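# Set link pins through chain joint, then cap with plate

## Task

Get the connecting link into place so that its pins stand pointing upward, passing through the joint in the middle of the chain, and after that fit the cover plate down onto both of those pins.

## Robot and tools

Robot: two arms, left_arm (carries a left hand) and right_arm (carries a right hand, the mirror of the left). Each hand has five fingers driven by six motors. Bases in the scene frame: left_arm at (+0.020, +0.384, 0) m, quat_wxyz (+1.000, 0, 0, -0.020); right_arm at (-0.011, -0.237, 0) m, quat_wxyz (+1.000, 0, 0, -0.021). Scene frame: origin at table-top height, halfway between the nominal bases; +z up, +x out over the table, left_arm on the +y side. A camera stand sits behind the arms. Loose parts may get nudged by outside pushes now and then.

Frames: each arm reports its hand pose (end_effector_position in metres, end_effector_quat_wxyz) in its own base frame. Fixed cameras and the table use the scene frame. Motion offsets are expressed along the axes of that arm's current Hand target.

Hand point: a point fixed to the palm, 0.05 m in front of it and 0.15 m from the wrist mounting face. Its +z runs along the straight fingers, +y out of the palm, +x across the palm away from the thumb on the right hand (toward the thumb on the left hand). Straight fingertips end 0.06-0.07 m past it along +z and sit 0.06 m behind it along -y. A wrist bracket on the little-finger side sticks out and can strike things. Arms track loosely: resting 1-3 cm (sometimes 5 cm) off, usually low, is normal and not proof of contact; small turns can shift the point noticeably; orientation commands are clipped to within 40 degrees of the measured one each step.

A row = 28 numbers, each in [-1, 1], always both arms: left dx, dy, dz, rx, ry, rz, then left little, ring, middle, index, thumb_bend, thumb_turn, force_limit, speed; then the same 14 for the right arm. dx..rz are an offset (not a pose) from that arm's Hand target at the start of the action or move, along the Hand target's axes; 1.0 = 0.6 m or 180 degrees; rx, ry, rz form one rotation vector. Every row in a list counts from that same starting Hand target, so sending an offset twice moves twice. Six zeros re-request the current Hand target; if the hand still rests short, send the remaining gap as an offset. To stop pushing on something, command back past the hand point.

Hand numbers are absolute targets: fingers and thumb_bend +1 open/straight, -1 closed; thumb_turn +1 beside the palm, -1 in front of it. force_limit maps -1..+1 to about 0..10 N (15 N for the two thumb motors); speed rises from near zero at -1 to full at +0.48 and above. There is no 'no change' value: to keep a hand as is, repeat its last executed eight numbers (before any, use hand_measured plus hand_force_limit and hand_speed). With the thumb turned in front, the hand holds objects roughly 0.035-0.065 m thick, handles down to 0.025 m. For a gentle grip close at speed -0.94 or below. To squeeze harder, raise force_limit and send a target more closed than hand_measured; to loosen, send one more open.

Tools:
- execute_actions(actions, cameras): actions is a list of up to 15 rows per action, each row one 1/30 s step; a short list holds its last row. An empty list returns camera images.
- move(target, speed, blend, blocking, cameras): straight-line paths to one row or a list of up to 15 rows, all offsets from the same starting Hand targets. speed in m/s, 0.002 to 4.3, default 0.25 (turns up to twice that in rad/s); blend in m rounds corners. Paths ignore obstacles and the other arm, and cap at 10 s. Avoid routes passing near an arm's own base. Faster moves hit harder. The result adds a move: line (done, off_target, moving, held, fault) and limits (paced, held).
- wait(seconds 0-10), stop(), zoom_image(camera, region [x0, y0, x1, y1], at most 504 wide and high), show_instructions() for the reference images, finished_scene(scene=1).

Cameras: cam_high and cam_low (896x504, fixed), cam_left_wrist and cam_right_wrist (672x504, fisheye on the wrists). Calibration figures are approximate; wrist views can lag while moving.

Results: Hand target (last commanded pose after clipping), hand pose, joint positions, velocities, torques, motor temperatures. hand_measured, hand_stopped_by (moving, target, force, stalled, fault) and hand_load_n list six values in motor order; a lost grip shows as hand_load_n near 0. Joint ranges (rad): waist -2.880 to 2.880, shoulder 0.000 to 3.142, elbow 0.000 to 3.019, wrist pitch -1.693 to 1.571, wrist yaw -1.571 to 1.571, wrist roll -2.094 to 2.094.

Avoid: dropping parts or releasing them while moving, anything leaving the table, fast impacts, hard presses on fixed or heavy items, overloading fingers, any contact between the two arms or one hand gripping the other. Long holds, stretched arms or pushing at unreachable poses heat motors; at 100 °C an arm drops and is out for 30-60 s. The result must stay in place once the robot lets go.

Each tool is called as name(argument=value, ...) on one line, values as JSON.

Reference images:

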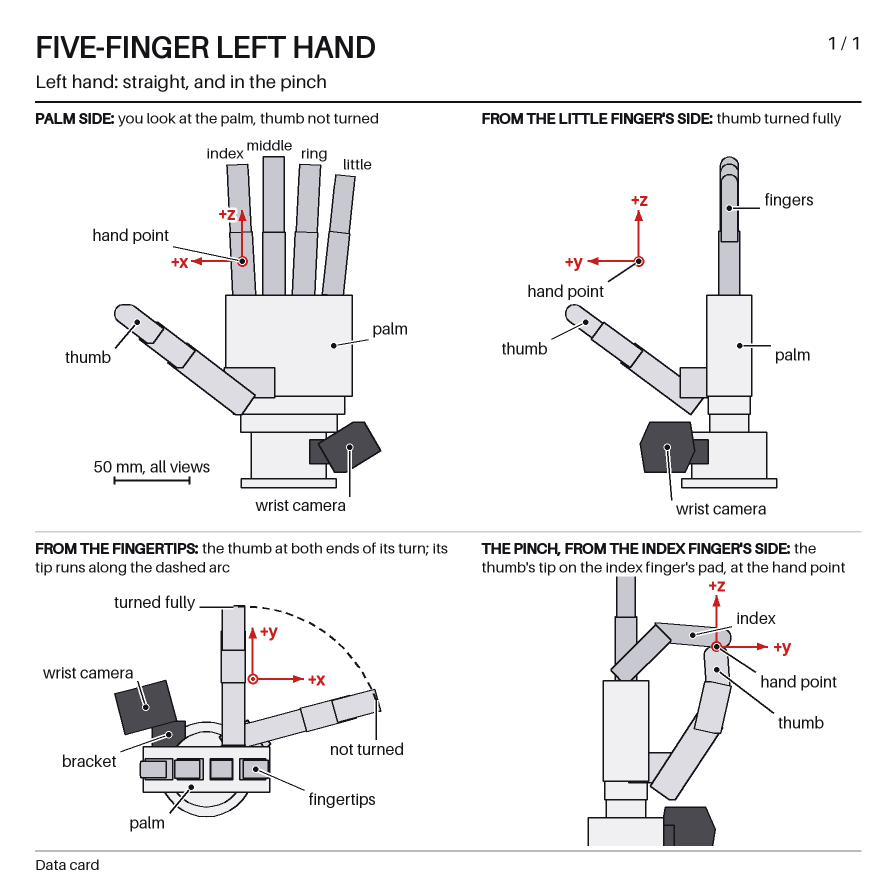

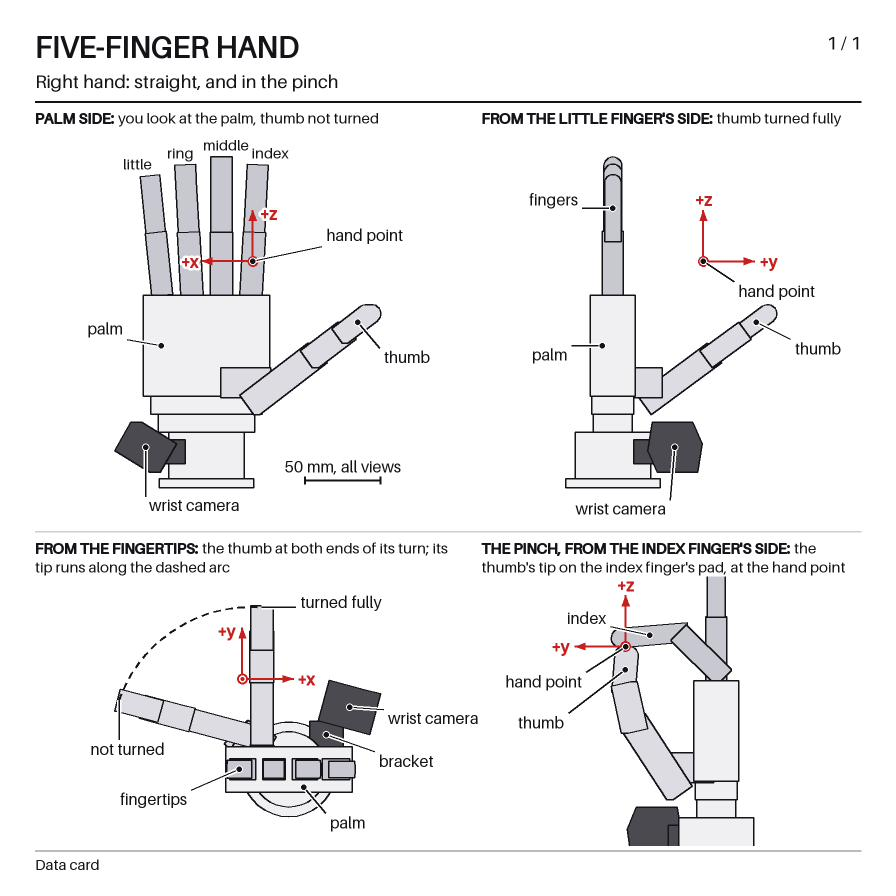

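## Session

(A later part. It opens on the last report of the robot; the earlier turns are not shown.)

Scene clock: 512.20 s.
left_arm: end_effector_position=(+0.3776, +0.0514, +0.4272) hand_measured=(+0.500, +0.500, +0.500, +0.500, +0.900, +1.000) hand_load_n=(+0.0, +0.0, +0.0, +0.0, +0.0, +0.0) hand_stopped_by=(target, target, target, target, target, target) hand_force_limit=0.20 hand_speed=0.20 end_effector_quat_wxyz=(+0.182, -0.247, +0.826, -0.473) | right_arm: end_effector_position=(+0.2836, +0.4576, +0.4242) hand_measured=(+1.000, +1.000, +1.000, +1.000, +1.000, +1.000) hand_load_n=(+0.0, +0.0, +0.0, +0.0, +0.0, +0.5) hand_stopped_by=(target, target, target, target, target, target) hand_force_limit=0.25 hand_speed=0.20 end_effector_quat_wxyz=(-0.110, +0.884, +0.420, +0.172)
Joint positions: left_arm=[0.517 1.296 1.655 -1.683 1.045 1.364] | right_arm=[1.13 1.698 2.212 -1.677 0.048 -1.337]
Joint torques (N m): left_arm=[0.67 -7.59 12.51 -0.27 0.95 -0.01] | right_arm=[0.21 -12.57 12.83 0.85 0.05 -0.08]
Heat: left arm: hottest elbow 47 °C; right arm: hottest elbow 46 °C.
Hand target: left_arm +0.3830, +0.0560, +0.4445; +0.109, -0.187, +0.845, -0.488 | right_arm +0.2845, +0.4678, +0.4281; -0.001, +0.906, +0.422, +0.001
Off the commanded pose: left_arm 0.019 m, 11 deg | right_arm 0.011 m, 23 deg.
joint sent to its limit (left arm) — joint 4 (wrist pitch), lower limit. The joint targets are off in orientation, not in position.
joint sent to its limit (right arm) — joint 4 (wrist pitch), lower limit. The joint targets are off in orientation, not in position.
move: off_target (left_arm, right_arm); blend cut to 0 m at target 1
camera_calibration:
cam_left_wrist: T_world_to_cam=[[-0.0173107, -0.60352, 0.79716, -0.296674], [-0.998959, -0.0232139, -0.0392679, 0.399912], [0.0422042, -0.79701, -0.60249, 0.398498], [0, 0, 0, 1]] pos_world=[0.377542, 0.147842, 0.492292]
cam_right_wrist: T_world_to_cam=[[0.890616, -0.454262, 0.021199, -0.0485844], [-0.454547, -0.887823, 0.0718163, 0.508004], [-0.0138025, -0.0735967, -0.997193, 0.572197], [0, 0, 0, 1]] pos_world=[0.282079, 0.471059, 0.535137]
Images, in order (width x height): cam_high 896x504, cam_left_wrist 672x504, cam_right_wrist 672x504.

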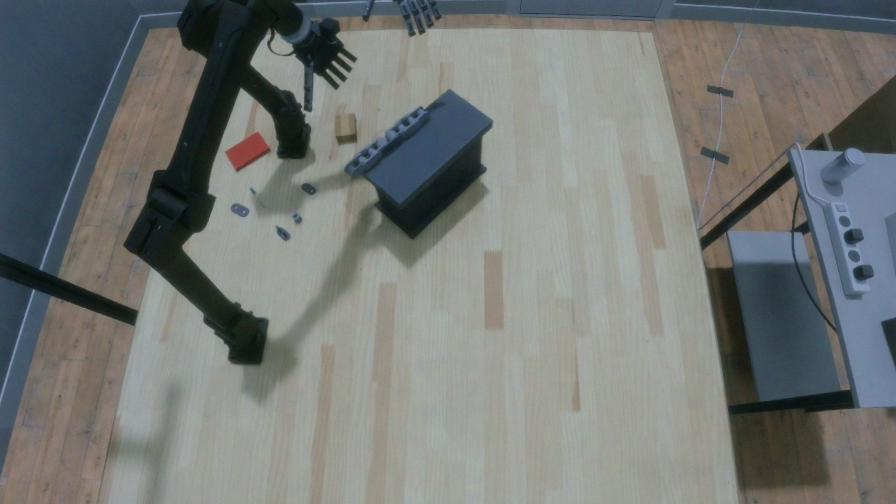

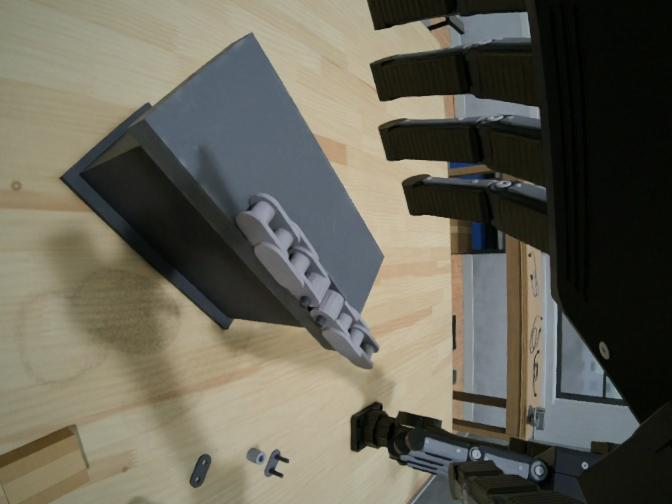

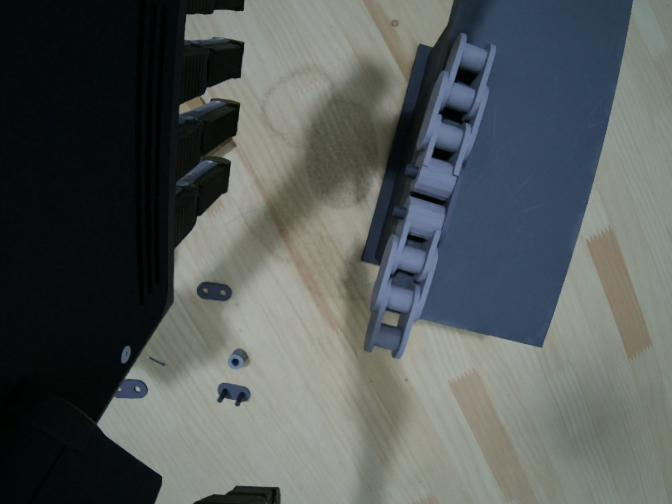

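move(target=[0,0,0,0,0,0,0.5,0.5,0.5,0.5,0.9,1,0.2,0.2,0,0,0.25,0,0,0,-0.15,-0.15,-0.15,-0.15,1,1,0.25,0.2], speed=0.2, cameras=["cam_left_wrist","cam_right_wrist"])

Scene clock: 515.27 s.
left_arm: end_effector_position=(+0.3776, +0.0514, +0.4272) hand_measured=(+0.500, +0.500, +0.500, +0.500, +0.900, +1.000) hand_load_n=(+0.0, +0.0, +0.0, +0.0, +0.0, -0.5) hand_stopped_by=(target, target, target, target, target, target) hand_force_limit=0.20 hand_speed=0.20 end_effector_quat_wxyz=(+0.182, -0.247, +0.826, -0.473) | right_arm: end_effector_position=(+0.2816, +0.4701, +0.2929) hand_measured=(-0.150, -0.150, -0.150, -0.150, +1.000, +1.000) hand_load_n=(+0.0, +0.5, +0.0, +0.0, +0.0, +0.0) hand_stopped_by=(target, target, target, target, target, target) hand_force_limit=0.25 hand_speed=0.20 end_effector_quat_wxyz=(-0.033, +0.900, +0.432, +0.049)
Joint positions: left_arm=[0.517 1.296 1.655 -1.683 1.045 1.364] | right_arm=[1.13 1.831 2.055 -1.677 0.01 -1.338]
Joint torques (N m): left_arm=[0.79 -7.12 12.56 -0.28 0.95 0.01] | right_arm=[-1.26 -15.44 9.02 0.18 -0.1 0.11]
Heat: left arm: hottest elbow 47 °C; right arm: hottest elbow 46 °C.
Hand target: left_arm +0.3830, +0.0560, +0.4445; +0.109, -0.187, +0.845, -0.488 | right_arm +0.2846, +0.4680, +0.2778; +0.000, +0.906, +0.422, +0.000
Off the commanded pose: left_arm 0.019 m, 11 deg | right_arm 0.015 m, 7 deg.
joint sent to its limit (left arm) — joint 4 (wrist pitch), lower limit. The joint targets are off in orientation, not in position.
joint sent to its limit (right arm) — joint 4 (wrist pitch), lower limit. The joint targets are off in orientation, not in position.
move: off_target (left_arm, right_arm)
camera_calibration:
cam_left_wrist: T_world_to_cam=[[-0.0173107, -0.60352, 0.79716, -0.296674], [-0.998959, -0.0232139, -0.0392679, 0.399912], [0.0422042, -0.79701, -0.60249, 0.398498], [0, 0, 0, 1]] pos_world=[0.377542, 0.147842, 0.492292]
cam_right_wrist: T_world_to_cam=[[0.896394, -0.443185, -0.00805871, -0.036603], [-0.411822, -0.839407, 0.354682, 0.409934], [-0.163954, -0.314616, -0.934952, 0.579478], [0, 0, 0, 1]] pos_world=[0.296638, 0.510193, 0.396093]
Images, in order (width x height): cam_left_wrist 672x504, cam_right_wrist 672x504.

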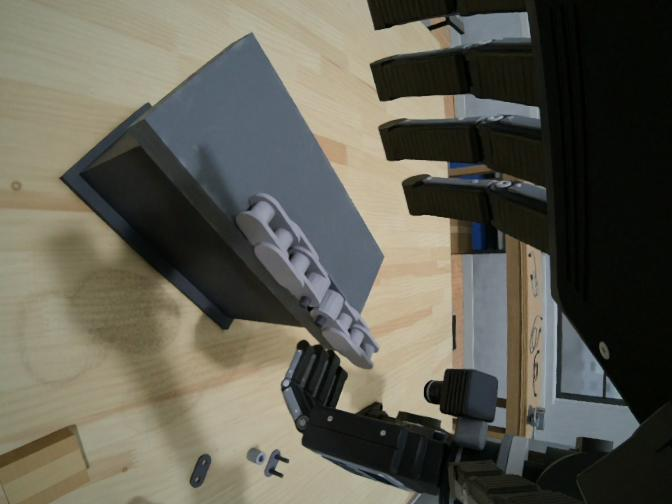

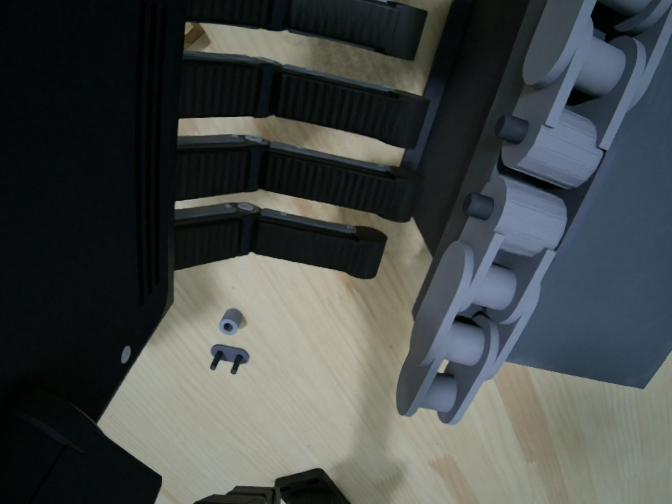

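move(target=[0,0,0,0,0,0,0.5,0.5,0.5,0.5,0.9,1,0.2,0.2,-0.005,0,0.08,0,0,0,-0.15,-0.15,-0.15,-0.15,1,1,0.25,0.2], speed=0.15, cameras=["cam_left_wrist","cam_right_wrist"])

Scene clock: 519.37 s.
left_arm: end_effector_position=(+0.3776, +0.0514, +0.4272) hand_measured=(+0.500, +0.500, +0.500, +0.500, +0.900, +1.000) hand_load_n=(+0.0, +0.0, +0.0, +0.0, +0.0, -0.5) hand_stopped_by=(target, target, target, target, target, target) hand_force_limit=0.20 hand_speed=0.20 end_effector_quat_wxyz=(+0.182, -0.247, +0.826, -0.473) | right_arm: end_effector_position=(+0.2771, +0.4629, +0.2469) hand_measured=(-0.150, -0.150, -0.150, -0.150, +1.000, +1.000) hand_load_n=(+0.0, +0.0, +0.0, +0.0, +0.0, +0.0) hand_stopped_by=(target, target, target, target, target, target) hand_force_limit=0.25 hand_speed=0.20 end_effector_quat_wxyz=(-0.006, +0.902, +0.432, +0.009)
Joint positions: left_arm=[0.517 1.296 1.655 -1.683 1.045 1.364] | right_arm=[1.128 1.862 1.972 -1.66 0.001 -1.336]
Joint torques (N m): left_arm=[0.85 -7.36 12.48 -0.31 0.96 -0.03] | right_arm=[-1.49 -15.62 8.92 1.1 -0.12 0.14]
Heat: left arm: hottest elbow 47 °C; right arm: hottest elbow 45 °C.
Hand target: left_arm +0.3830, +0.0560, +0.4445; +0.109, -0.187, +0.845, -0.488 | right_arm +0.2825, +0.4658, +0.2300; -0.001, +0.906, +0.423, +0.000
Off the commanded pose: left_arm 0.019 m, 11 deg | right_arm 0.018 m, 2 deg.
joint sent to its limit (left arm) — joint 4 (wrist pitch), lower limit. The joint targets are off in orientation, not in position.
move: off_target (left_arm, right_arm)
camera_calibration:
cam_left_wrist: T_world_to_cam=[[-0.0173107, -0.60352, 0.79716, -0.296674], [-0.998959, -0.0232139, -0.0392679, 0.399912], [0.0422042, -0.79701, -0.60249, 0.398498], [0, 0, 0, 1]] pos_world=[0.377542, 0.147842, 0.492292]
cam_right_wrist: T_world_to_cam=[[0.894434, -0.446946, -0.015085, -0.0321609], [-0.394622, -0.804694, 0.443555, 0.375538], [-0.210384, -0.390778, -0.89612, 0.572005], [0, 0, 0, 1]] pos_world=[0.297302, 0.511346, 0.345529]
Images, in order (width x height): cam_left_wrist 672x504, cam_right_wrist 672x504.

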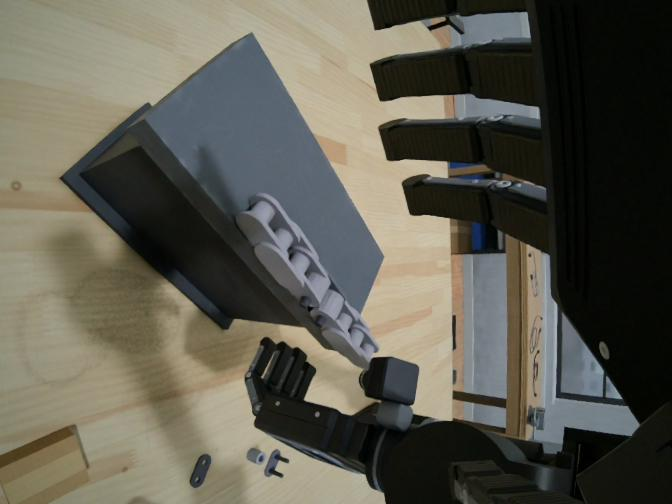

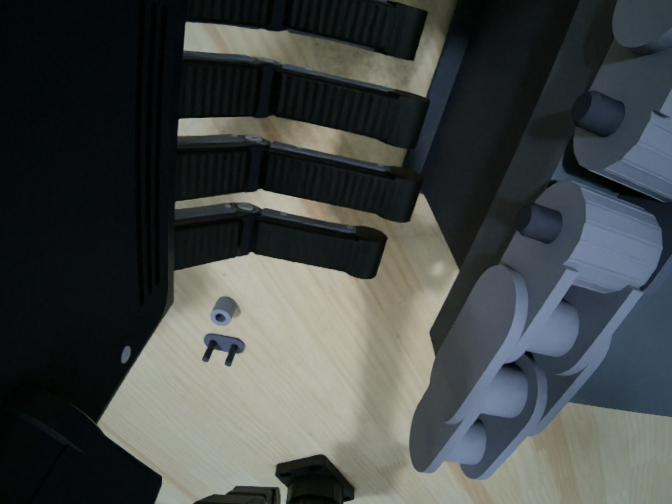

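zoom_image(camera="cam_right_wrist", region=[340, 0, 672, 340])

Scaled by 1.482 from the camera's 672x504 image, which has a finer 960x720 frame.

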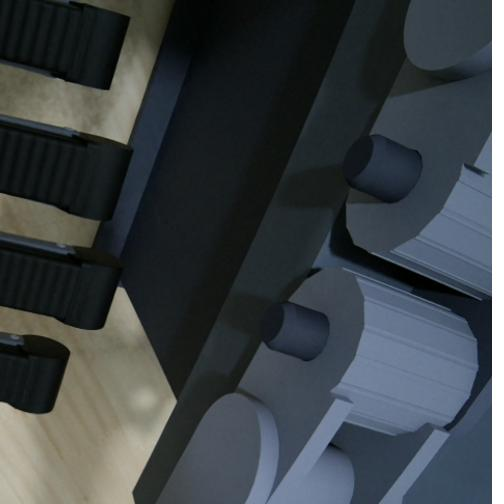

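move(target=[0,0,0,0,0,0,0.5,0.5,0.5,0.5,0.9,1,0.2,0.2,0.0133,0.05,0,0,0,0,-0.15,-0.15,-0.15,-0.15,1,1,0.25,0.2], speed=0.08, cameras=["cam_left_wrist","cam_right_wrist"])

Scene clock: 522.50 s.
left_arm: end_effector_position=(+0.3776, +0.0514, +0.4272) hand_measured=(+0.500, +0.500, +0.500, +0.500, +0.900, +1.000) hand_load_n=(+0.0, +0.0, +0.0, +0.0, +0.5, +0.0) hand_stopped_by=(target, target, target, target, target, target) hand_force_limit=0.20 hand_speed=0.20 end_effector_quat_wxyz=(+0.182, -0.247, +0.826, -0.473) | right_arm: end_effector_position=(+0.3057, +0.4463, +0.2469) hand_measured=(-0.150, -0.150, -0.150, -0.150, +1.000, +1.000) hand_load_n=(+0.0, +0.0, +0.0, +0.0, +0.0, +0.0) hand_stopped_by=(target, target, target, target, target, target) hand_force_limit=0.25 hand_speed=0.20 end_effector_quat_wxyz=(-0.006, +0.909, +0.417, +0.009)
Joint positions: left_arm=[0.517 1.296 1.655 -1.683 1.045 1.364] | right_arm=[1.069 1.862 1.972 -1.66 0.001 -1.363]
Joint torques (N m): left_arm=[1.03 -7.53 12.55 -0.27 0.96 0] | right_arm=[-0.38 -14.8 9.42 1.07 -0.07 -0.09]
Heat: left arm: hottest elbow 47 °C; right arm: hottest elbow 45 °C.
Hand target: left_arm +0.3830, +0.0560, +0.4445; +0.109, -0.187, +0.845, -0.488 | right_arm +0.3107, +0.4525, +0.2300; -0.001, +0.906, +0.422, +0.000
Off the commanded pose: left_arm 0.019 m, 11 deg | right_arm 0.019 m, 1 deg.
joint sent to its limit (left arm) — joint 4 (wrist pitch), lower limit. The joint targets are off in orientation, not in position.
move: off_target (left_arm, right_arm)
camera_calibration:
cam_left_wrist: T_world_to_cam=[[-0.0173107, -0.60352, 0.79716, -0.296674], [-0.998959, -0.0232139, -0.0392679, 0.399912], [0.0422042, -0.79701, -0.60249, 0.398498], [0, 0, 0, 1]] pos_world=[0.377542, 0.147842, 0.492292]
cam_right_wrist: T_world_to_cam=[[0.87965, -0.475375, -0.0152845, -0.0479103], [-0.420119, -0.791665, 0.443583, 0.375556], [-0.222969, -0.383777, -0.896103, 0.572313], [0, 0, 0, 1]] pos_world=[0.32753, 0.494179, 0.345529]
Images, in order (width x height): cam_left_wrist 672x504, cam_right_wrist 672x504.

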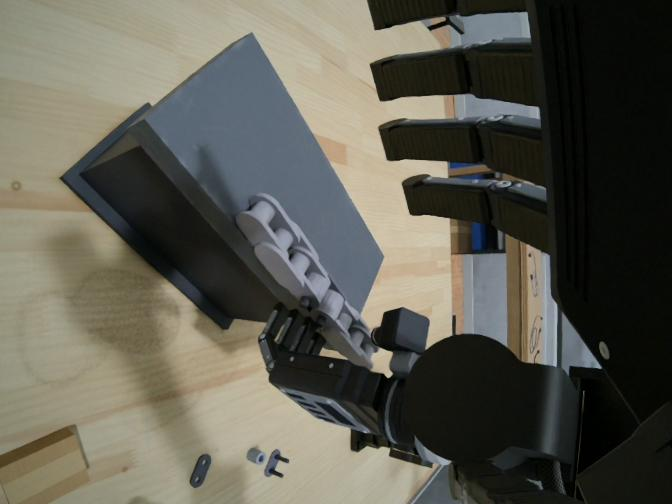

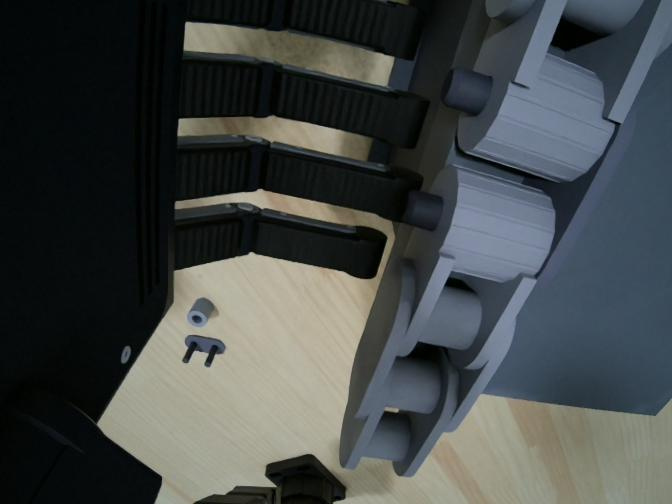

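move(target=[0,0,0,0,0,0,0.5,0.5,0.5,0.5,0.9,1,0.2,0.2,0.003,0.001,0.019,0,0,0,-0.15,-0.15,-0.15,-0.15,1,1,0.25,0.2], speed=0.06, cameras=["cam_right_wrist"])

Scene clock: 523.60 s.
left_arm: end_effector_position=(+0.3776, +0.0514, +0.4272) hand_measured=(+0.500, +0.500, +0.500, +0.500, +0.900, +1.000) hand_load_n=(+0.0, +0.0, +0.0, +0.0, +0.0, +0.0) hand_stopped_by=(target, target, target, target, target, target) hand_force_limit=0.20 hand_speed=0.20 end_effector_quat_wxyz=(+0.182, -0.247, +0.826, -0.473) | right_arm: end_effector_position=(+0.3075, +0.4494, +0.2403) hand_measured=(-0.150, -0.150, -0.150, -0.150, +1.000, +1.000) hand_load_n=(+0.0, +0.0, +0.0, +0.0, +0.0, +0.0) hand_stopped_by=(target, target, target, target, target, target) hand_force_limit=0.25 hand_speed=0.20 end_effector_quat_wxyz=(-0.009, +0.908, +0.418, +0.013)
Joint positions: left_arm=[0.517 1.296 1.655 -1.683 1.045 1.364] | right_arm=[1.069 1.862 1.956 -1.633 0.001 -1.366]
Joint torques (N m): left_arm=[0.67 -7.53 12.67 -0.34 0.97 -0.01] | right_arm=[-0.67 -14.74 8.47 1.36 -0.07 -0.05]
Heat: left arm: hottest elbow 47 °C; right arm: hottest elbow 45 °C.
Hand target: left_arm +0.3830, +0.0560, +0.4445; +0.109, -0.187, +0.845, -0.488 | right_arm +0.3124, +0.4536, +0.2187; -0.001, +0.906, +0.422, +0.001
Off the commanded pose: left_arm 0.019 m, 11 deg | right_arm 0.023 m, 2 deg.
joint sent to its limit (left arm) — joint 4 (wrist pitch), lower limit. The joint targets are off in orientation, not in position.
move: off_target (left_arm, right_arm)
camera_calibration:
cam_right_wrist: T_world_to_cam=[[0.88079, -0.473265, -0.0151304, -0.0494055], [-0.420557, -0.796579, 0.434274, 0.386224], [-0.217579, -0.376141, -0.900654, 0.563899], [0, 0, 0, 1]] pos_world=[0.328638, 0.496381, 0.339403]
Images, in order (width x height): cam_right_wrist 672x504.

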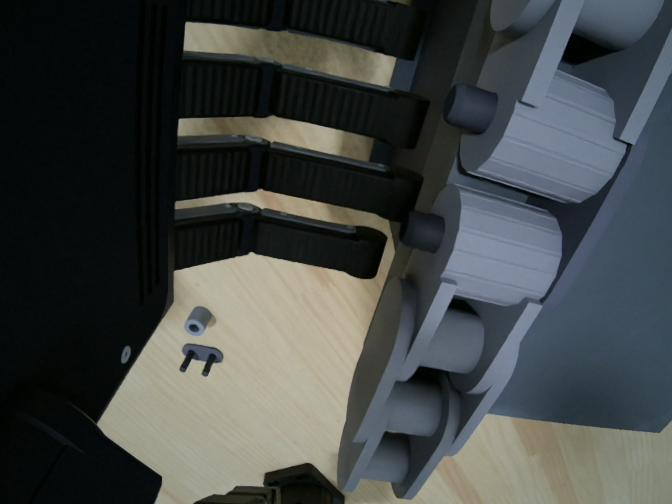

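move(target=[[0,0,0,0,0,0,0.5,0.5,0.5,0.5,0.9,1,0.2,0.2,0,-0.01,-0.217,0,0,0,-0.15,-0.15,-0.15,-0.15,1,1,0.25,0.2],[0,0,0,0,0,0,0.5,0.5,0.5,0.5,0.9,1,0.2,0.2,-0.005,0.227,-0.22,0,0,0,-0.15,-0.15,-0.15,-0.15,1,1,0.25,0.2]], speed=0.2, blend=0.02, cameras=["cam_right_wrist"])

Scene clock: 533.80 s.
left_arm: end_effector_position=(+0.3776, +0.0514, +0.4272) hand_measured=(+0.500, +0.500, +0.500, +0.500, +0.900, +1.000) hand_load_n=(+0.0, +0.0, +0.0, +0.0, -0.5, -0.5) hand_stopped_by=(target, target, target, target, target, target) hand_force_limit=0.20 hand_speed=0.20 end_effector_quat_wxyz=(+0.182, -0.247, +0.826, -0.473) | right_arm: end_effector_position=(+0.4149, +0.3625, +0.3432) hand_measured=(-0.150, -0.150, -0.150, -0.150, +1.000, +1.000) hand_load_n=(+0.0, +0.0, +0.0, +0.0, +0.0, +0.0) hand_stopped_by=(target, target, target, target, target, target) hand_force_limit=0.25 hand_speed=0.20 end_effector_quat_wxyz=(-0.029, +0.901, +0.420, +0.102)
Joint positions: left_arm=[0.517 1.296 1.655 -1.683 1.045 1.364] | right_arm=[0.839 1.75 2.067 -1.677 0.025 -1.607]
Joint torques (N m): left_arm=[1.32 -7.36 12.46 -0.2 0.96 -0.02] | right_arm=[-0.44 -16.15 10.82 0.51 0.03 -0.07]
Motor temperatures (°C): left_arm=[31 28 48 25 26 25] | right_arm=[27 26 44 24 23 26]
Heat: left arm: hottest elbow 48 °C; right arm: hottest elbow 44 °C.
Hand target: left_arm +0.3830, +0.0560, +0.4445; +0.109, -0.187, +0.845, -0.488 | right_arm +0.4146, +0.3634, +0.3505; -0.001, +0.906, +0.422, +0.000
Off the commanded pose: left_arm 0.019 m, 11 deg | right_arm 0.007 m, 12 deg.
joint sent to its limit (left arm) — joint 4 (wrist pitch), lower limit. The joint targets are off in orientation, not in position.
joint sent to its limit (right arm) — joint 4 (wrist pitch), lower limit. The joint targets are off in orientation, not in position.
move: off_target (left_arm, right_arm)
camera_calibration:
cam_right_wrist: T_world_to_cam=[[0.881323, -0.468684, 0.0600398, -0.211256], [-0.465662, -0.839943, 0.278665, 0.405304], [-0.0801756, -0.273552, -0.95851, 0.572946], [0, 0, 0, 1]] pos_world=[0.420856, 0.39815, 0.448914]
Images, in order (width x height): cam_right_wrist 672x504.

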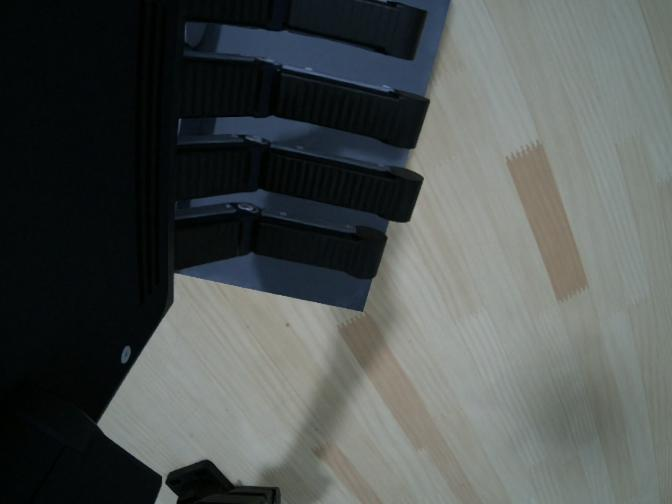

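move(target=[[0,0,0,0,0,0,0.5,0.5,0.5,0.5,0.9,1,0.2,0.2,0,0,0,0,0,0,1,1,1,1,1,1,0.25,0.4],[0,0,0,0,0,0,0.5,0.5,0.5,0.5,0.9,1,0.2,0.2,0,0,0.08,0,0,0,1,1,1,1,1,1,0.25,0.4]], speed=0.12, cameras=["cam_right_wrist","cam_left_wrist"])

Scene clock: 536.77 s.
left_arm: end_effector_position=(+0.3776, +0.0514, +0.4272) hand_measured=(+0.500, +0.500, +0.500, +0.500, +0.900, +1.000) hand_load_n=(+0.0, +0.0, +0.0, +0.0, +0.0, +0.0) hand_stopped_by=(target, target, target, target, target, target) hand_force_limit=0.20 hand_speed=0.20 end_effector_quat_wxyz=(+0.182, -0.247, +0.826, -0.473) | right_arm: end_effector_position=(+0.4128, +0.3630, +0.3208) hand_measured=(+1.000, +1.000, +1.000, +1.000, +1.000, +1.000) hand_load_n=(+0.0, +0.0, +0.0, +0.0, +0.0, +0.0) hand_stopped_by=(target, target, target, target, target, target) hand_force_limit=0.25 hand_speed=0.40 end_effector_quat_wxyz=(-0.024, +0.903, +0.422, +0.077)
Joint positions: left_arm=[0.517 1.296 1.655 -1.683 1.045 1.364] | right_arm=[0.839 1.768 2.035 -1.677 0.015 -1.608]
Joint torques (N m): left_arm=[1.08 -7.53 12.57 -0.28 0.97 0] | right_arm=[-0.79 -13.57 8.87 0.36 -0.13 -0.04]
Heat: left arm: hottest elbow 48 °C; right arm: hottest elbow 44 °C.
Hand target: left_arm +0.3830, +0.0560, +0.4445; +0.109, -0.187, +0.845, -0.488 | right_arm +0.4146, +0.3636, +0.3024; -0.001, +0.906, +0.422, +0.000
Off the commanded pose: left_arm 0.019 m, 11 deg | right_arm 0.018 m, 9 deg.
joint sent to its limit (left arm) — joint 4 (wrist pitch), lower limit. The joint targets are off in orientation, not in position.
joint sent to its limit (right arm) — joint 4 (wrist pitch), lower limit. The joint targets are off in orientation, not in position.
move: off_target (left_arm, right_arm)
camera_calibration:
cam_left_wrist: T_world_to_cam=[[-0.0173107, -0.60352, 0.79716, -0.296674], [-0.998959, -0.0232139, -0.0392679, 0.399912], [0.0422042, -0.79701, -0.60249, 0.398498], [0, 0, 0, 1]] pos_world=[0.377542, 0.147842, 0.492292]
cam_right_wrist: T_world_to_cam=[[0.884732, -0.464512, 0.0384387, -0.203779], [-0.45095, -0.832204, 0.322616, 0.387922], [-0.11787, -0.302763, -0.945749, 0.573551], [0, 0, 0, 1]] pos_world=[0.422828, 0.401822, 0.425118]
Images, in order (width x height): cam_left_wrist 672x504, cam_right_wrist 672x504.

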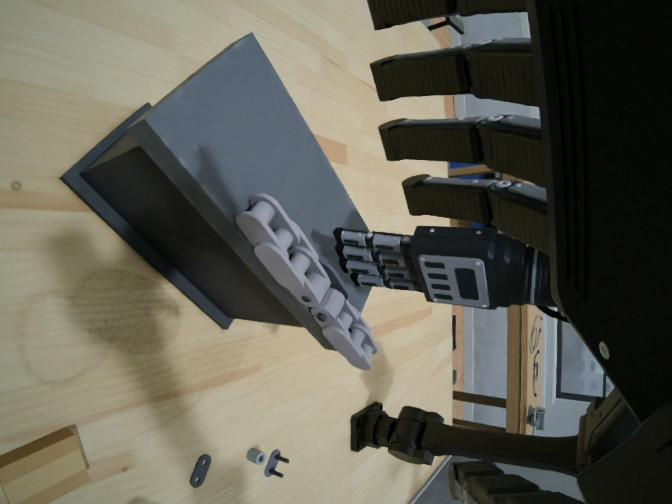

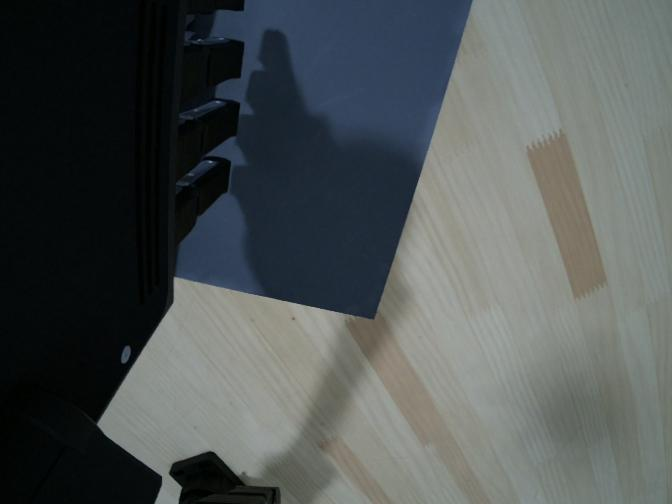

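move(target=[[0,0,0,0,0,0,0.5,0.5,0.5,0.5,0.9,1,0.2,0.2,0,0,0.017,0,0,0,1,1,1,1,1,1,0.25,0.4],[0,0,0,0,0,0,0.5,0.5,0.5,0.5,0.9,1,0.2,0.2,0,-0.035,0.017,0,0,0,1,1,1,1,1,1,0.25,0.4]], speed=0.06, cameras=["cam_left_wrist"])

zoom_image(camera="cam_left_wrist", region=[210, 170, 450, 380])

Scene clock: 539.47 s.
left_arm: end_effector_position=(+0.3776, +0.0514, +0.4272) hand_measured=(+0.500, +0.500, +0.500, +0.500, +0.900, +1.000) hand_load_n=(+0.0, +0.0, +0.0, +0.0, +0.0, +0.0) hand_stopped_by=(target, target, target, target, target, target) hand_force_limit=0.20 hand_speed=0.20 end_effector_quat_wxyz=(+0.182, -0.247, +0.826, -0.473) | right_arm: end_effector_position=(+0.4011, +0.3737, +0.3124) hand_measured=(+1.000, +1.000, +1.000, +1.000, +1.000, +1.000) hand_load_n=(+0.0, +0.0, +0.0, +0.0, +0.0, +0.0) hand_stopped_by=(target, target, target, target, target, target) hand_force_limit=0.25 hand_speed=0.40 end_effector_quat_wxyz=(-0.024, +0.901, +0.427, +0.068)
Joint positions: left_arm=[0.517 1.296 1.655 -1.683 1.045 1.364] | right_arm=[0.866 1.776 2.025 -1.677 0.012 -1.59]
Joint torques (N m): left_arm=[1.03 -7.24 12.52 -0.23 0.95 0] | right_arm=[-0.09 -14.27 8.73 0.32 -0.06 0.11]
Heat: left arm: hottest elbow 48 °C; right arm: hottest elbow 43 °C.
Hand target: left_arm +0.3830, +0.0560, +0.4445; +0.109, -0.187, +0.845, -0.488 | right_arm +0.3986, +0.3770, +0.2924; +0.000, +0.906, +0.422, +0.001
Off the commanded pose: left_arm 0.019 m, 11 deg | right_arm 0.021 m, 8 deg.
joint sent to its limit (left arm) — joint 4 (wrist pitch), lower limit. The joint targets are off in orientation, not in position.
joint sent to its limit (right arm) — joint 4 (wrist pitch), lower limit. The joint targets are off in orientation, not in position.
move: off_target (left_arm, right_arm)
camera_calibration:
cam_left_wrist: T_world_to_cam=[[-0.0173107, -0.60352, 0.79716, -0.296674], [-0.998959, -0.0232139, -0.0392679, 0.399912], [0.0422042, -0.79701, -0.60249, 0.398498], [0, 0, 0, 1]] pos_world=[0.377542, 0.147842, 0.492292]
Images, in order (width x height): cam_left_wrist 672x504.

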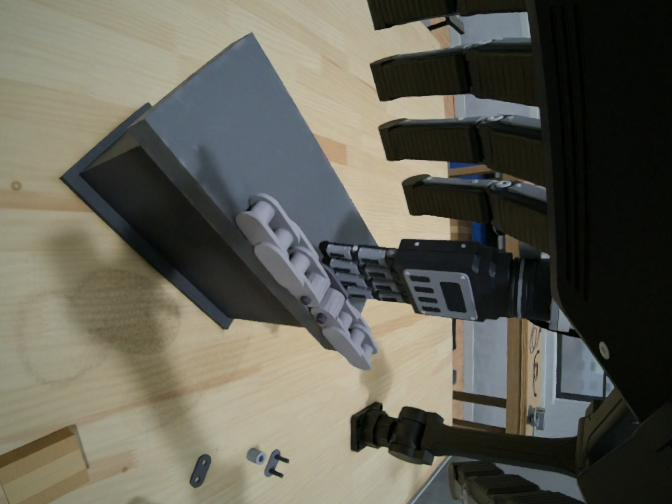

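Scaled by 2.100 from the camera's 672x504 image, which has a finer 960x720 frame.

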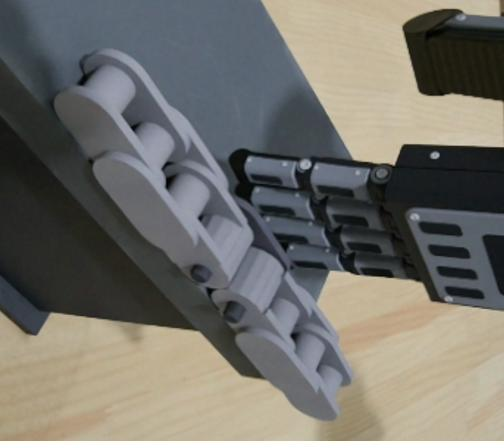

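move(target=[0,0,0,0,0,0,0.5,0.5,0.5,0.5,0.9,1,0.2,0.2,0,-0.018,0.003,0,0,0,1,1,1,1,1,1,0.25,0.4], speed=0.04, cameras=["cam_left_wrist"])

zoom_image(camera="cam_left_wrist", region=[210, 170, 450, 380])

Scene clock: 541.10 s.
left_arm: end_effector_position=(+0.3776, +0.0514, +0.4272) hand_measured=(+0.500, +0.500, +0.500, +0.500, +0.900, +1.000) hand_load_n=(+0.0, +0.0, +0.0, +0.0, +0.0, -0.5) hand_stopped_by=(target, target, target, target, target, target) hand_force_limit=0.20 hand_speed=0.20 end_effector_quat_wxyz=(+0.182, -0.247, +0.826, -0.473) | right_arm: end_effector_position=(+0.3961, +0.3773, +0.3123) hand_measured=(+1.000, +1.000, +1.000, +1.000, +1.000, +1.000) hand_load_n=(+0.0, -1.0, +0.0, +0.0, -0.5, +0.0) hand_stopped_by=(target, target, target, target, target, target) hand_force_limit=0.25 hand_speed=0.40 end_effector_quat_wxyz=(-0.024, +0.903, +0.423, +0.068)
Joint positions: left_arm=[0.517 1.296 1.655 -1.683 1.045 1.364] | right_arm=[0.877 1.776 2.025 -1.677 0.015 -1.57]
Joint torques (N m): left_arm=[0.79 -7.53 12.45 -0.17 0.95 0] | right_arm=[0.44 -14.04 8.46 0.23 -0.17 0.12]
Heat: left arm: hottest elbow 48 °C; right arm: hottest elbow 43 °C.
Hand target: left_arm +0.3830, +0.0560, +0.4445; +0.109, -0.187, +0.845, -0.488 | right_arm +0.3902, +0.3840, +0.2905; -0.001, +0.906, +0.422, +0.000
Off the commanded pose: left_arm 0.019 m, 11 deg | right_arm 0.024 m, 8 deg.
joint sent to its limit (left arm) — joint 4 (wrist pitch), lower limit. The joint targets are off in orientation, not in position.
joint sent to its limit (right arm) — joint 4 (wrist pitch), lower limit. The joint targets are off in orientation, not in position.
move: off_target (left_arm, right_arm)
camera_calibration:
cam_left_wrist: T_world_to_cam=[[-0.0173107, -0.60352, 0.79716, -0.296674], [-0.998959, -0.0232139, -0.0392679, 0.399912], [0.0422042, -0.79701, -0.60249, 0.398498], [0, 0, 0, 1]] pos_world=[0.377542, 0.147842, 0.492292]
Images, in order (width x height): cam_left_wrist 672x504.

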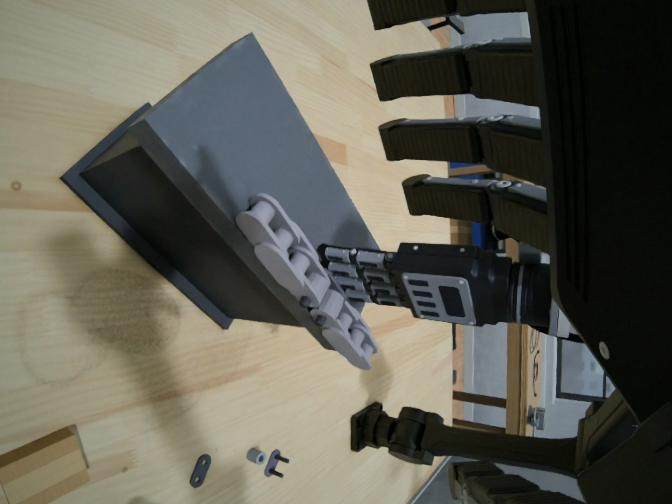

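Scaled by 2.100 from the camera's 672x504 image, which has a finer 960x720 frame.

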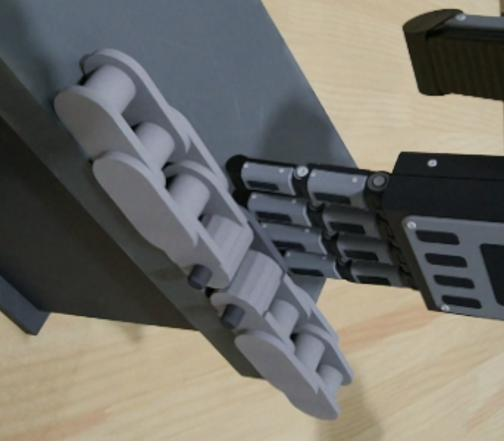

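move(target=[0,0,0,0,0,0,0.5,0.5,0.5,0.5,0.9,1,0.2,0.2,0,-0.013,0.003,0,0,0,1,1,1,1,1,1,0.25,0.4], speed=0.04, cameras=["cam_left_wrist"])

zoom_image(camera="cam_left_wrist", region=[210, 170, 450, 380])

Scene clock: 543.70 s.
left_arm: end_effector_position=(+0.3776, +0.0514, +0.4272) hand_measured=(+0.500, +0.500, +0.500, +0.500, +0.900, +1.000) hand_load_n=(+0.0, +0.0, +0.0, +0.0, +0.0, +0.0) hand_stopped_by=(target, target, target, target, target, target) hand_force_limit=0.20 hand_speed=0.20 end_effector_quat_wxyz=(+0.182, -0.247, +0.826, -0.473) | right_arm: end_effector_position=(+0.3942, +0.3780, +0.3126) hand_measured=(+1.000, +1.000, +1.000, +1.000, +1.000, +1.000) hand_load_n=(+0.0, -2.5, +0.0, +0.0, +0.0, +0.0) hand_stopped_by=(target, target, target, target, target, target) hand_force_limit=0.25 hand_speed=0.40 end_effector_quat_wxyz=(-0.021, +0.906, +0.418, +0.069)
Joint positions: left_arm=[0.517 1.296 1.655 -1.683 1.045 1.364] | right_arm=[0.882 1.776 2.025 -1.677 0.022 -1.554]
Joint torques (N m): left_arm=[0.62 -7.36 12.6 -0.27 0.96 -0.01] | right_arm=[0.62 -13.39 8.47 0.25 -0.38 0.12]
Heat: left arm: hottest elbow 48 °C; right arm: hottest elbow 43 °C.
Hand target: left_arm +0.3830, +0.0560, +0.4445; +0.109, -0.187, +0.845, -0.488 | right_arm +0.3843, +0.3890, +0.2888; -0.001, +0.906, +0.422, +0.001
Off the commanded pose: left_arm 0.019 m, 11 deg | right_arm 0.028 m, 8 deg.
joint sent to its limit (left arm) — joint 4 (wrist pitch), lower limit. The joint targets are off in orientation, not in position.
joint sent to its limit (right arm) — joint 4 (wrist pitch), lower limit. The joint targets are off in orientation, not in position.
move: off_target (left_arm, right_arm)
camera_calibration:
cam_left_wrist: T_world_to_cam=[[-0.0173107, -0.60352, 0.79716, -0.296674], [-0.998959, -0.0232139, -0.0392679, 0.399912], [0.0422042, -0.79701, -0.60249, 0.398498], [0, 0, 0, 1]] pos_world=[0.377542, 0.147842, 0.492292]
Images, in order (width x height): cam_left_wrist 672x504.

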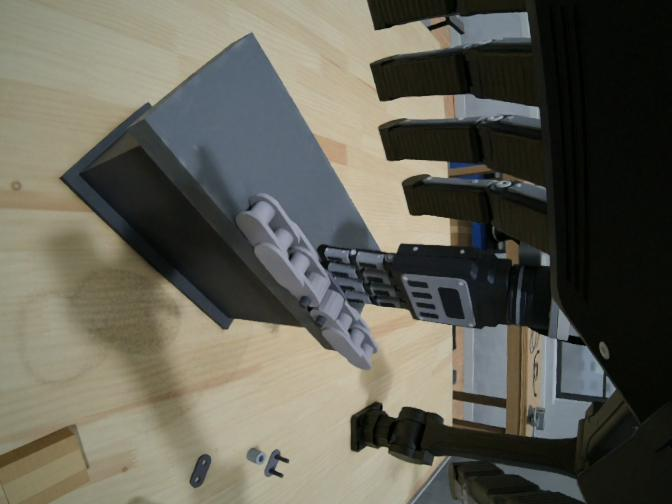

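Scaled by 2.100 from the camera's 672x504 image, which has a finer 960x720 frame.

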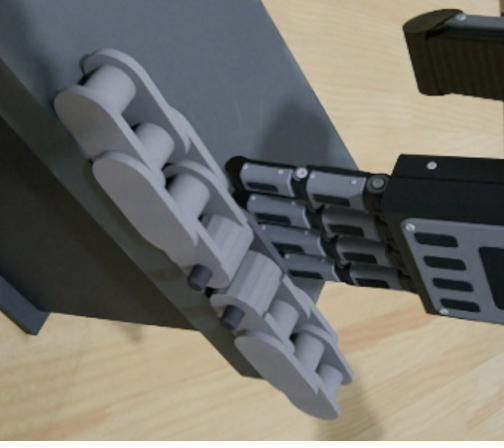

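move(target=[0,0,0,0,0,0,0.5,0.5,0.5,0.5,0.9,1,0.2,0.2,0,-0.01,0.002,0,0,0,1,1,1,1,1,1,0.25,0.4], speed=0.04, cameras=["cam_left_wrist"])

zoom_image(camera="cam_left_wrist", region=[210, 170, 410, 380])

Scene clock: 545.60 s.
left_arm: end_effector_position=(+0.3776, +0.0514, +0.4272) hand_measured=(+0.500, +0.500, +0.500, +0.500, +0.900, +1.000) hand_load_n=(+0.0, -0.5, +0.0, +0.0, +0.0, +0.0) hand_stopped_by=(target, target, target, target, target, target) hand_force_limit=0.20 hand_speed=0.20 end_effector_quat_wxyz=(+0.182, -0.247, +0.826, -0.473) | right_arm: end_effector_position=(+0.3823, +0.3895, +0.3080) hand_measured=(+1.000, +1.000, +1.000, +1.000, +1.000, +1.000) hand_load_n=(+0.0, +0.0, +0.0, +0.0, +0.0, +0.0) hand_stopped_by=(target, target, target, target, target, target) hand_force_limit=0.25 hand_speed=0.40 end_effector_quat_wxyz=(-0.025, +0.902, +0.427, +0.063)
Joint positions: left_arm=[0.517 1.296 1.655 -1.683 1.045 1.364] | right_arm=[0.909 1.781 2.021 -1.677 0.012 -1.547]
Joint torques (N m): left_arm=[0.91 -7.24 12.57 -0.25 0.96 -0.02] | right_arm=[-0.15 -14.1 8.59 0.38 -0.11 0.12]
Heat: left arm: hottest elbow 48 °C; right arm: hottest elbow 43 °C.
Hand target: left_arm +0.3830, +0.0560, +0.4445; +0.109, -0.187, +0.845, -0.488 | right_arm +0.3797, +0.3929, +0.2875; -0.001, +0.906, +0.422, +0.000
Off the commanded pose: left_arm 0.019 m, 11 deg | right_arm 0.021 m, 8 deg.
joint sent to its limit (left arm) — joint 4 (wrist pitch), lower limit. The joint targets are off in orientation, not in position.
joint sent to its limit (right arm) — joint 4 (wrist pitch), lower limit. The joint targets are off in orientation, not in position.
move: off_target (left_arm, right_arm)
camera_calibration:
cam_left_wrist: T_world_to_cam=[[-0.0173107, -0.60352, 0.79716, -0.296674], [-0.998959, -0.0232139, -0.0392679, 0.399912], [0.0422042, -0.79701, -0.60249, 0.398498], [0, 0, 0, 1]] pos_world=[0.377542, 0.147842, 0.492292]
Images, in order (width x height): cam_left_wrist 672x504.

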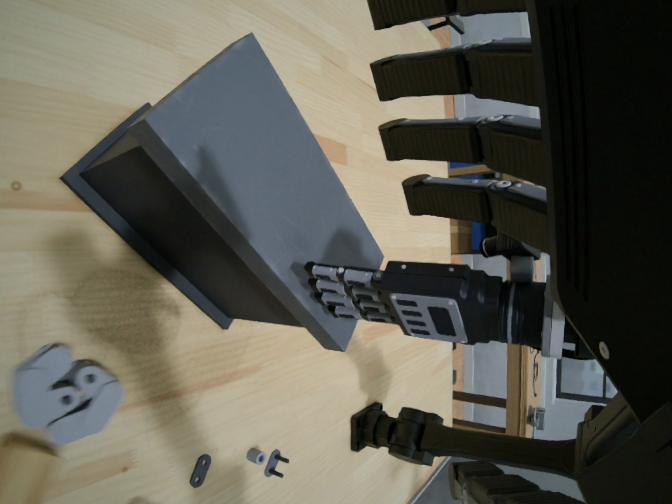

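Scaled by 2.400 from the camera's 672x504 image, which has a finer 960x720 frame.

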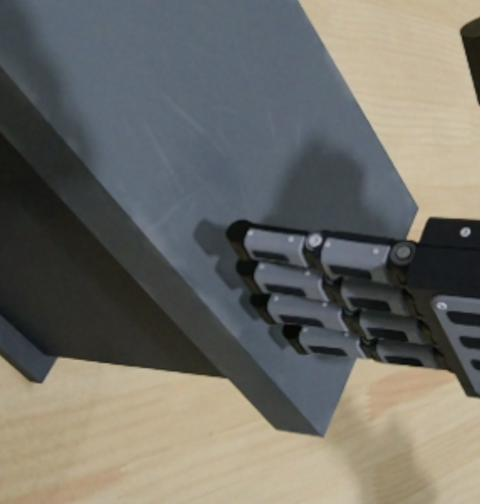

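wait(seconds=0.5, cameras=["all"])

Scene clock: 546.30 s.
left_arm: end_effector_position=(+0.3776, +0.0514, +0.4272) hand_measured=(+0.500, +0.500, +0.500, +0.500, +0.900, +1.000) hand_load_n=(+0.0, +0.0, +0.0, +0.0, +0.0, +0.0) hand_stopped_by=(target, target, target, target, target, target) hand_force_limit=0.20 hand_speed=0.20 end_effector_quat_wxyz=(+0.182, -0.247, +0.826, -0.473) | right_arm: end_effector_position=(+0.3823, +0.3895, +0.3080) hand_measured=(+1.000, +1.000, +1.000, +1.000, +1.000, +1.000) hand_load_n=(+0.0, +0.0, +0.0, +0.0, +0.0, -0.5) hand_stopped_by=(target, target, target, target, target, target) hand_force_limit=0.25 hand_speed=0.40 end_effector_quat_wxyz=(-0.025, +0.902, +0.427, +0.063)
Joint positions: left_arm=[0.517 1.296 1.655 -1.683 1.045 1.364] | right_arm=[0.909 1.781 2.021 -1.677 0.012 -1.546]
Joint torques (N m): left_arm=[0.67 -7.53 12.63 -0.24 0.96 0] | right_arm=[-0.73 -14.04 8.62 0.29 -0.14 0.14]
Heat: left arm: hottest elbow 48 °C; right arm: hottest elbow 43 °C.
Hand target: left_arm +0.3830, +0.0560, +0.4445; +0.109, -0.187, +0.845, -0.488 | right_arm +0.3797, +0.3929, +0.2875; -0.001, +0.906, +0.422, +0.000
Off the commanded pose: left_arm 0.019 m, 11 deg | right_arm 0.021 m, 8 deg.
wait: 0.50 s; at rest from the start
camera_calibration:
cam_left_wrist: T_world_to_cam=[[-0.0173107, -0.60352, 0.79716, -0.296674], [-0.998959, -0.0232139, -0.0392679, 0.399912], [0.0422042, -0.79701, -0.60249, 0.398498], [0, 0, 0, 1]] pos_world=[0.377542, 0.147842, 0.492292]
cam_right_wrist: T_world_to_cam=[[0.88986, -0.455731, 0.021409, -0.164234], [-0.434487, -0.832195, 0.344489, 0.387355], [-0.139178, -0.315849, -0.938546, 0.576844], [0, 0, 0, 1]] pos_world=[0.39473, 0.429704, 0.411471]

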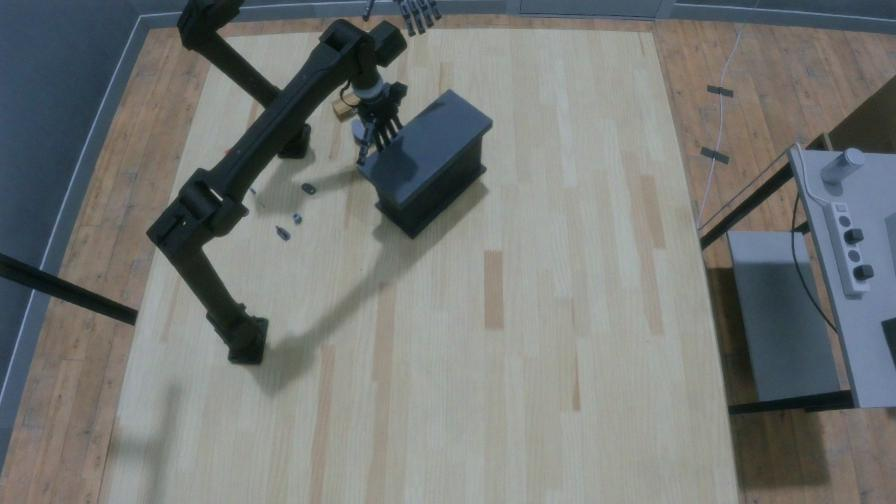

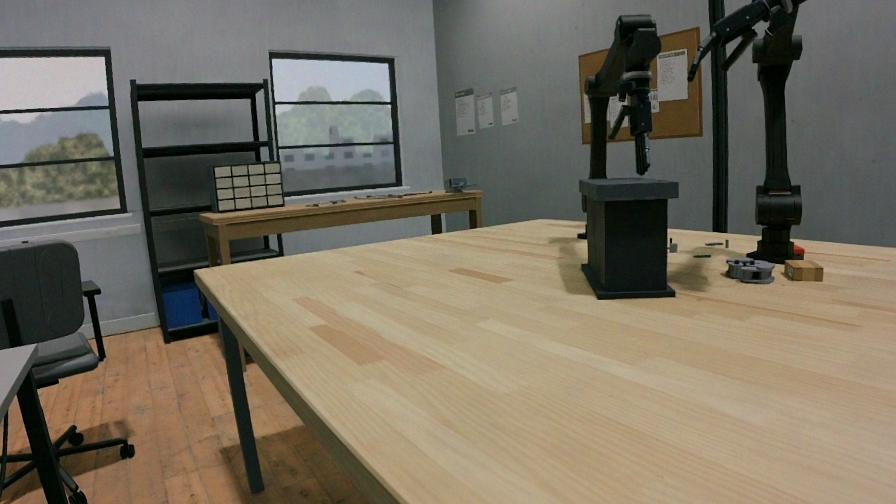

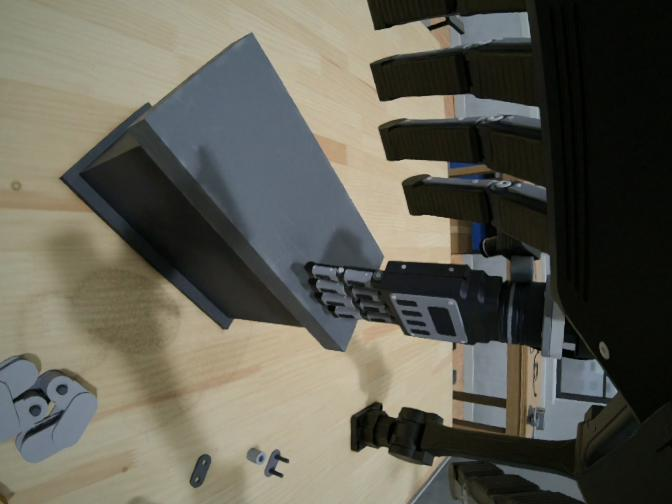

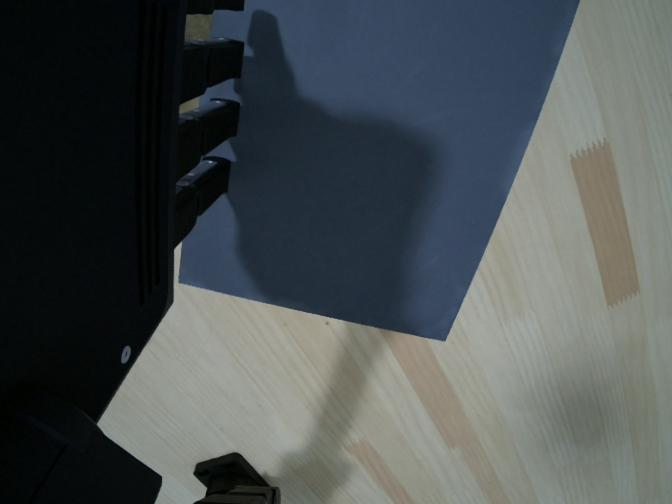

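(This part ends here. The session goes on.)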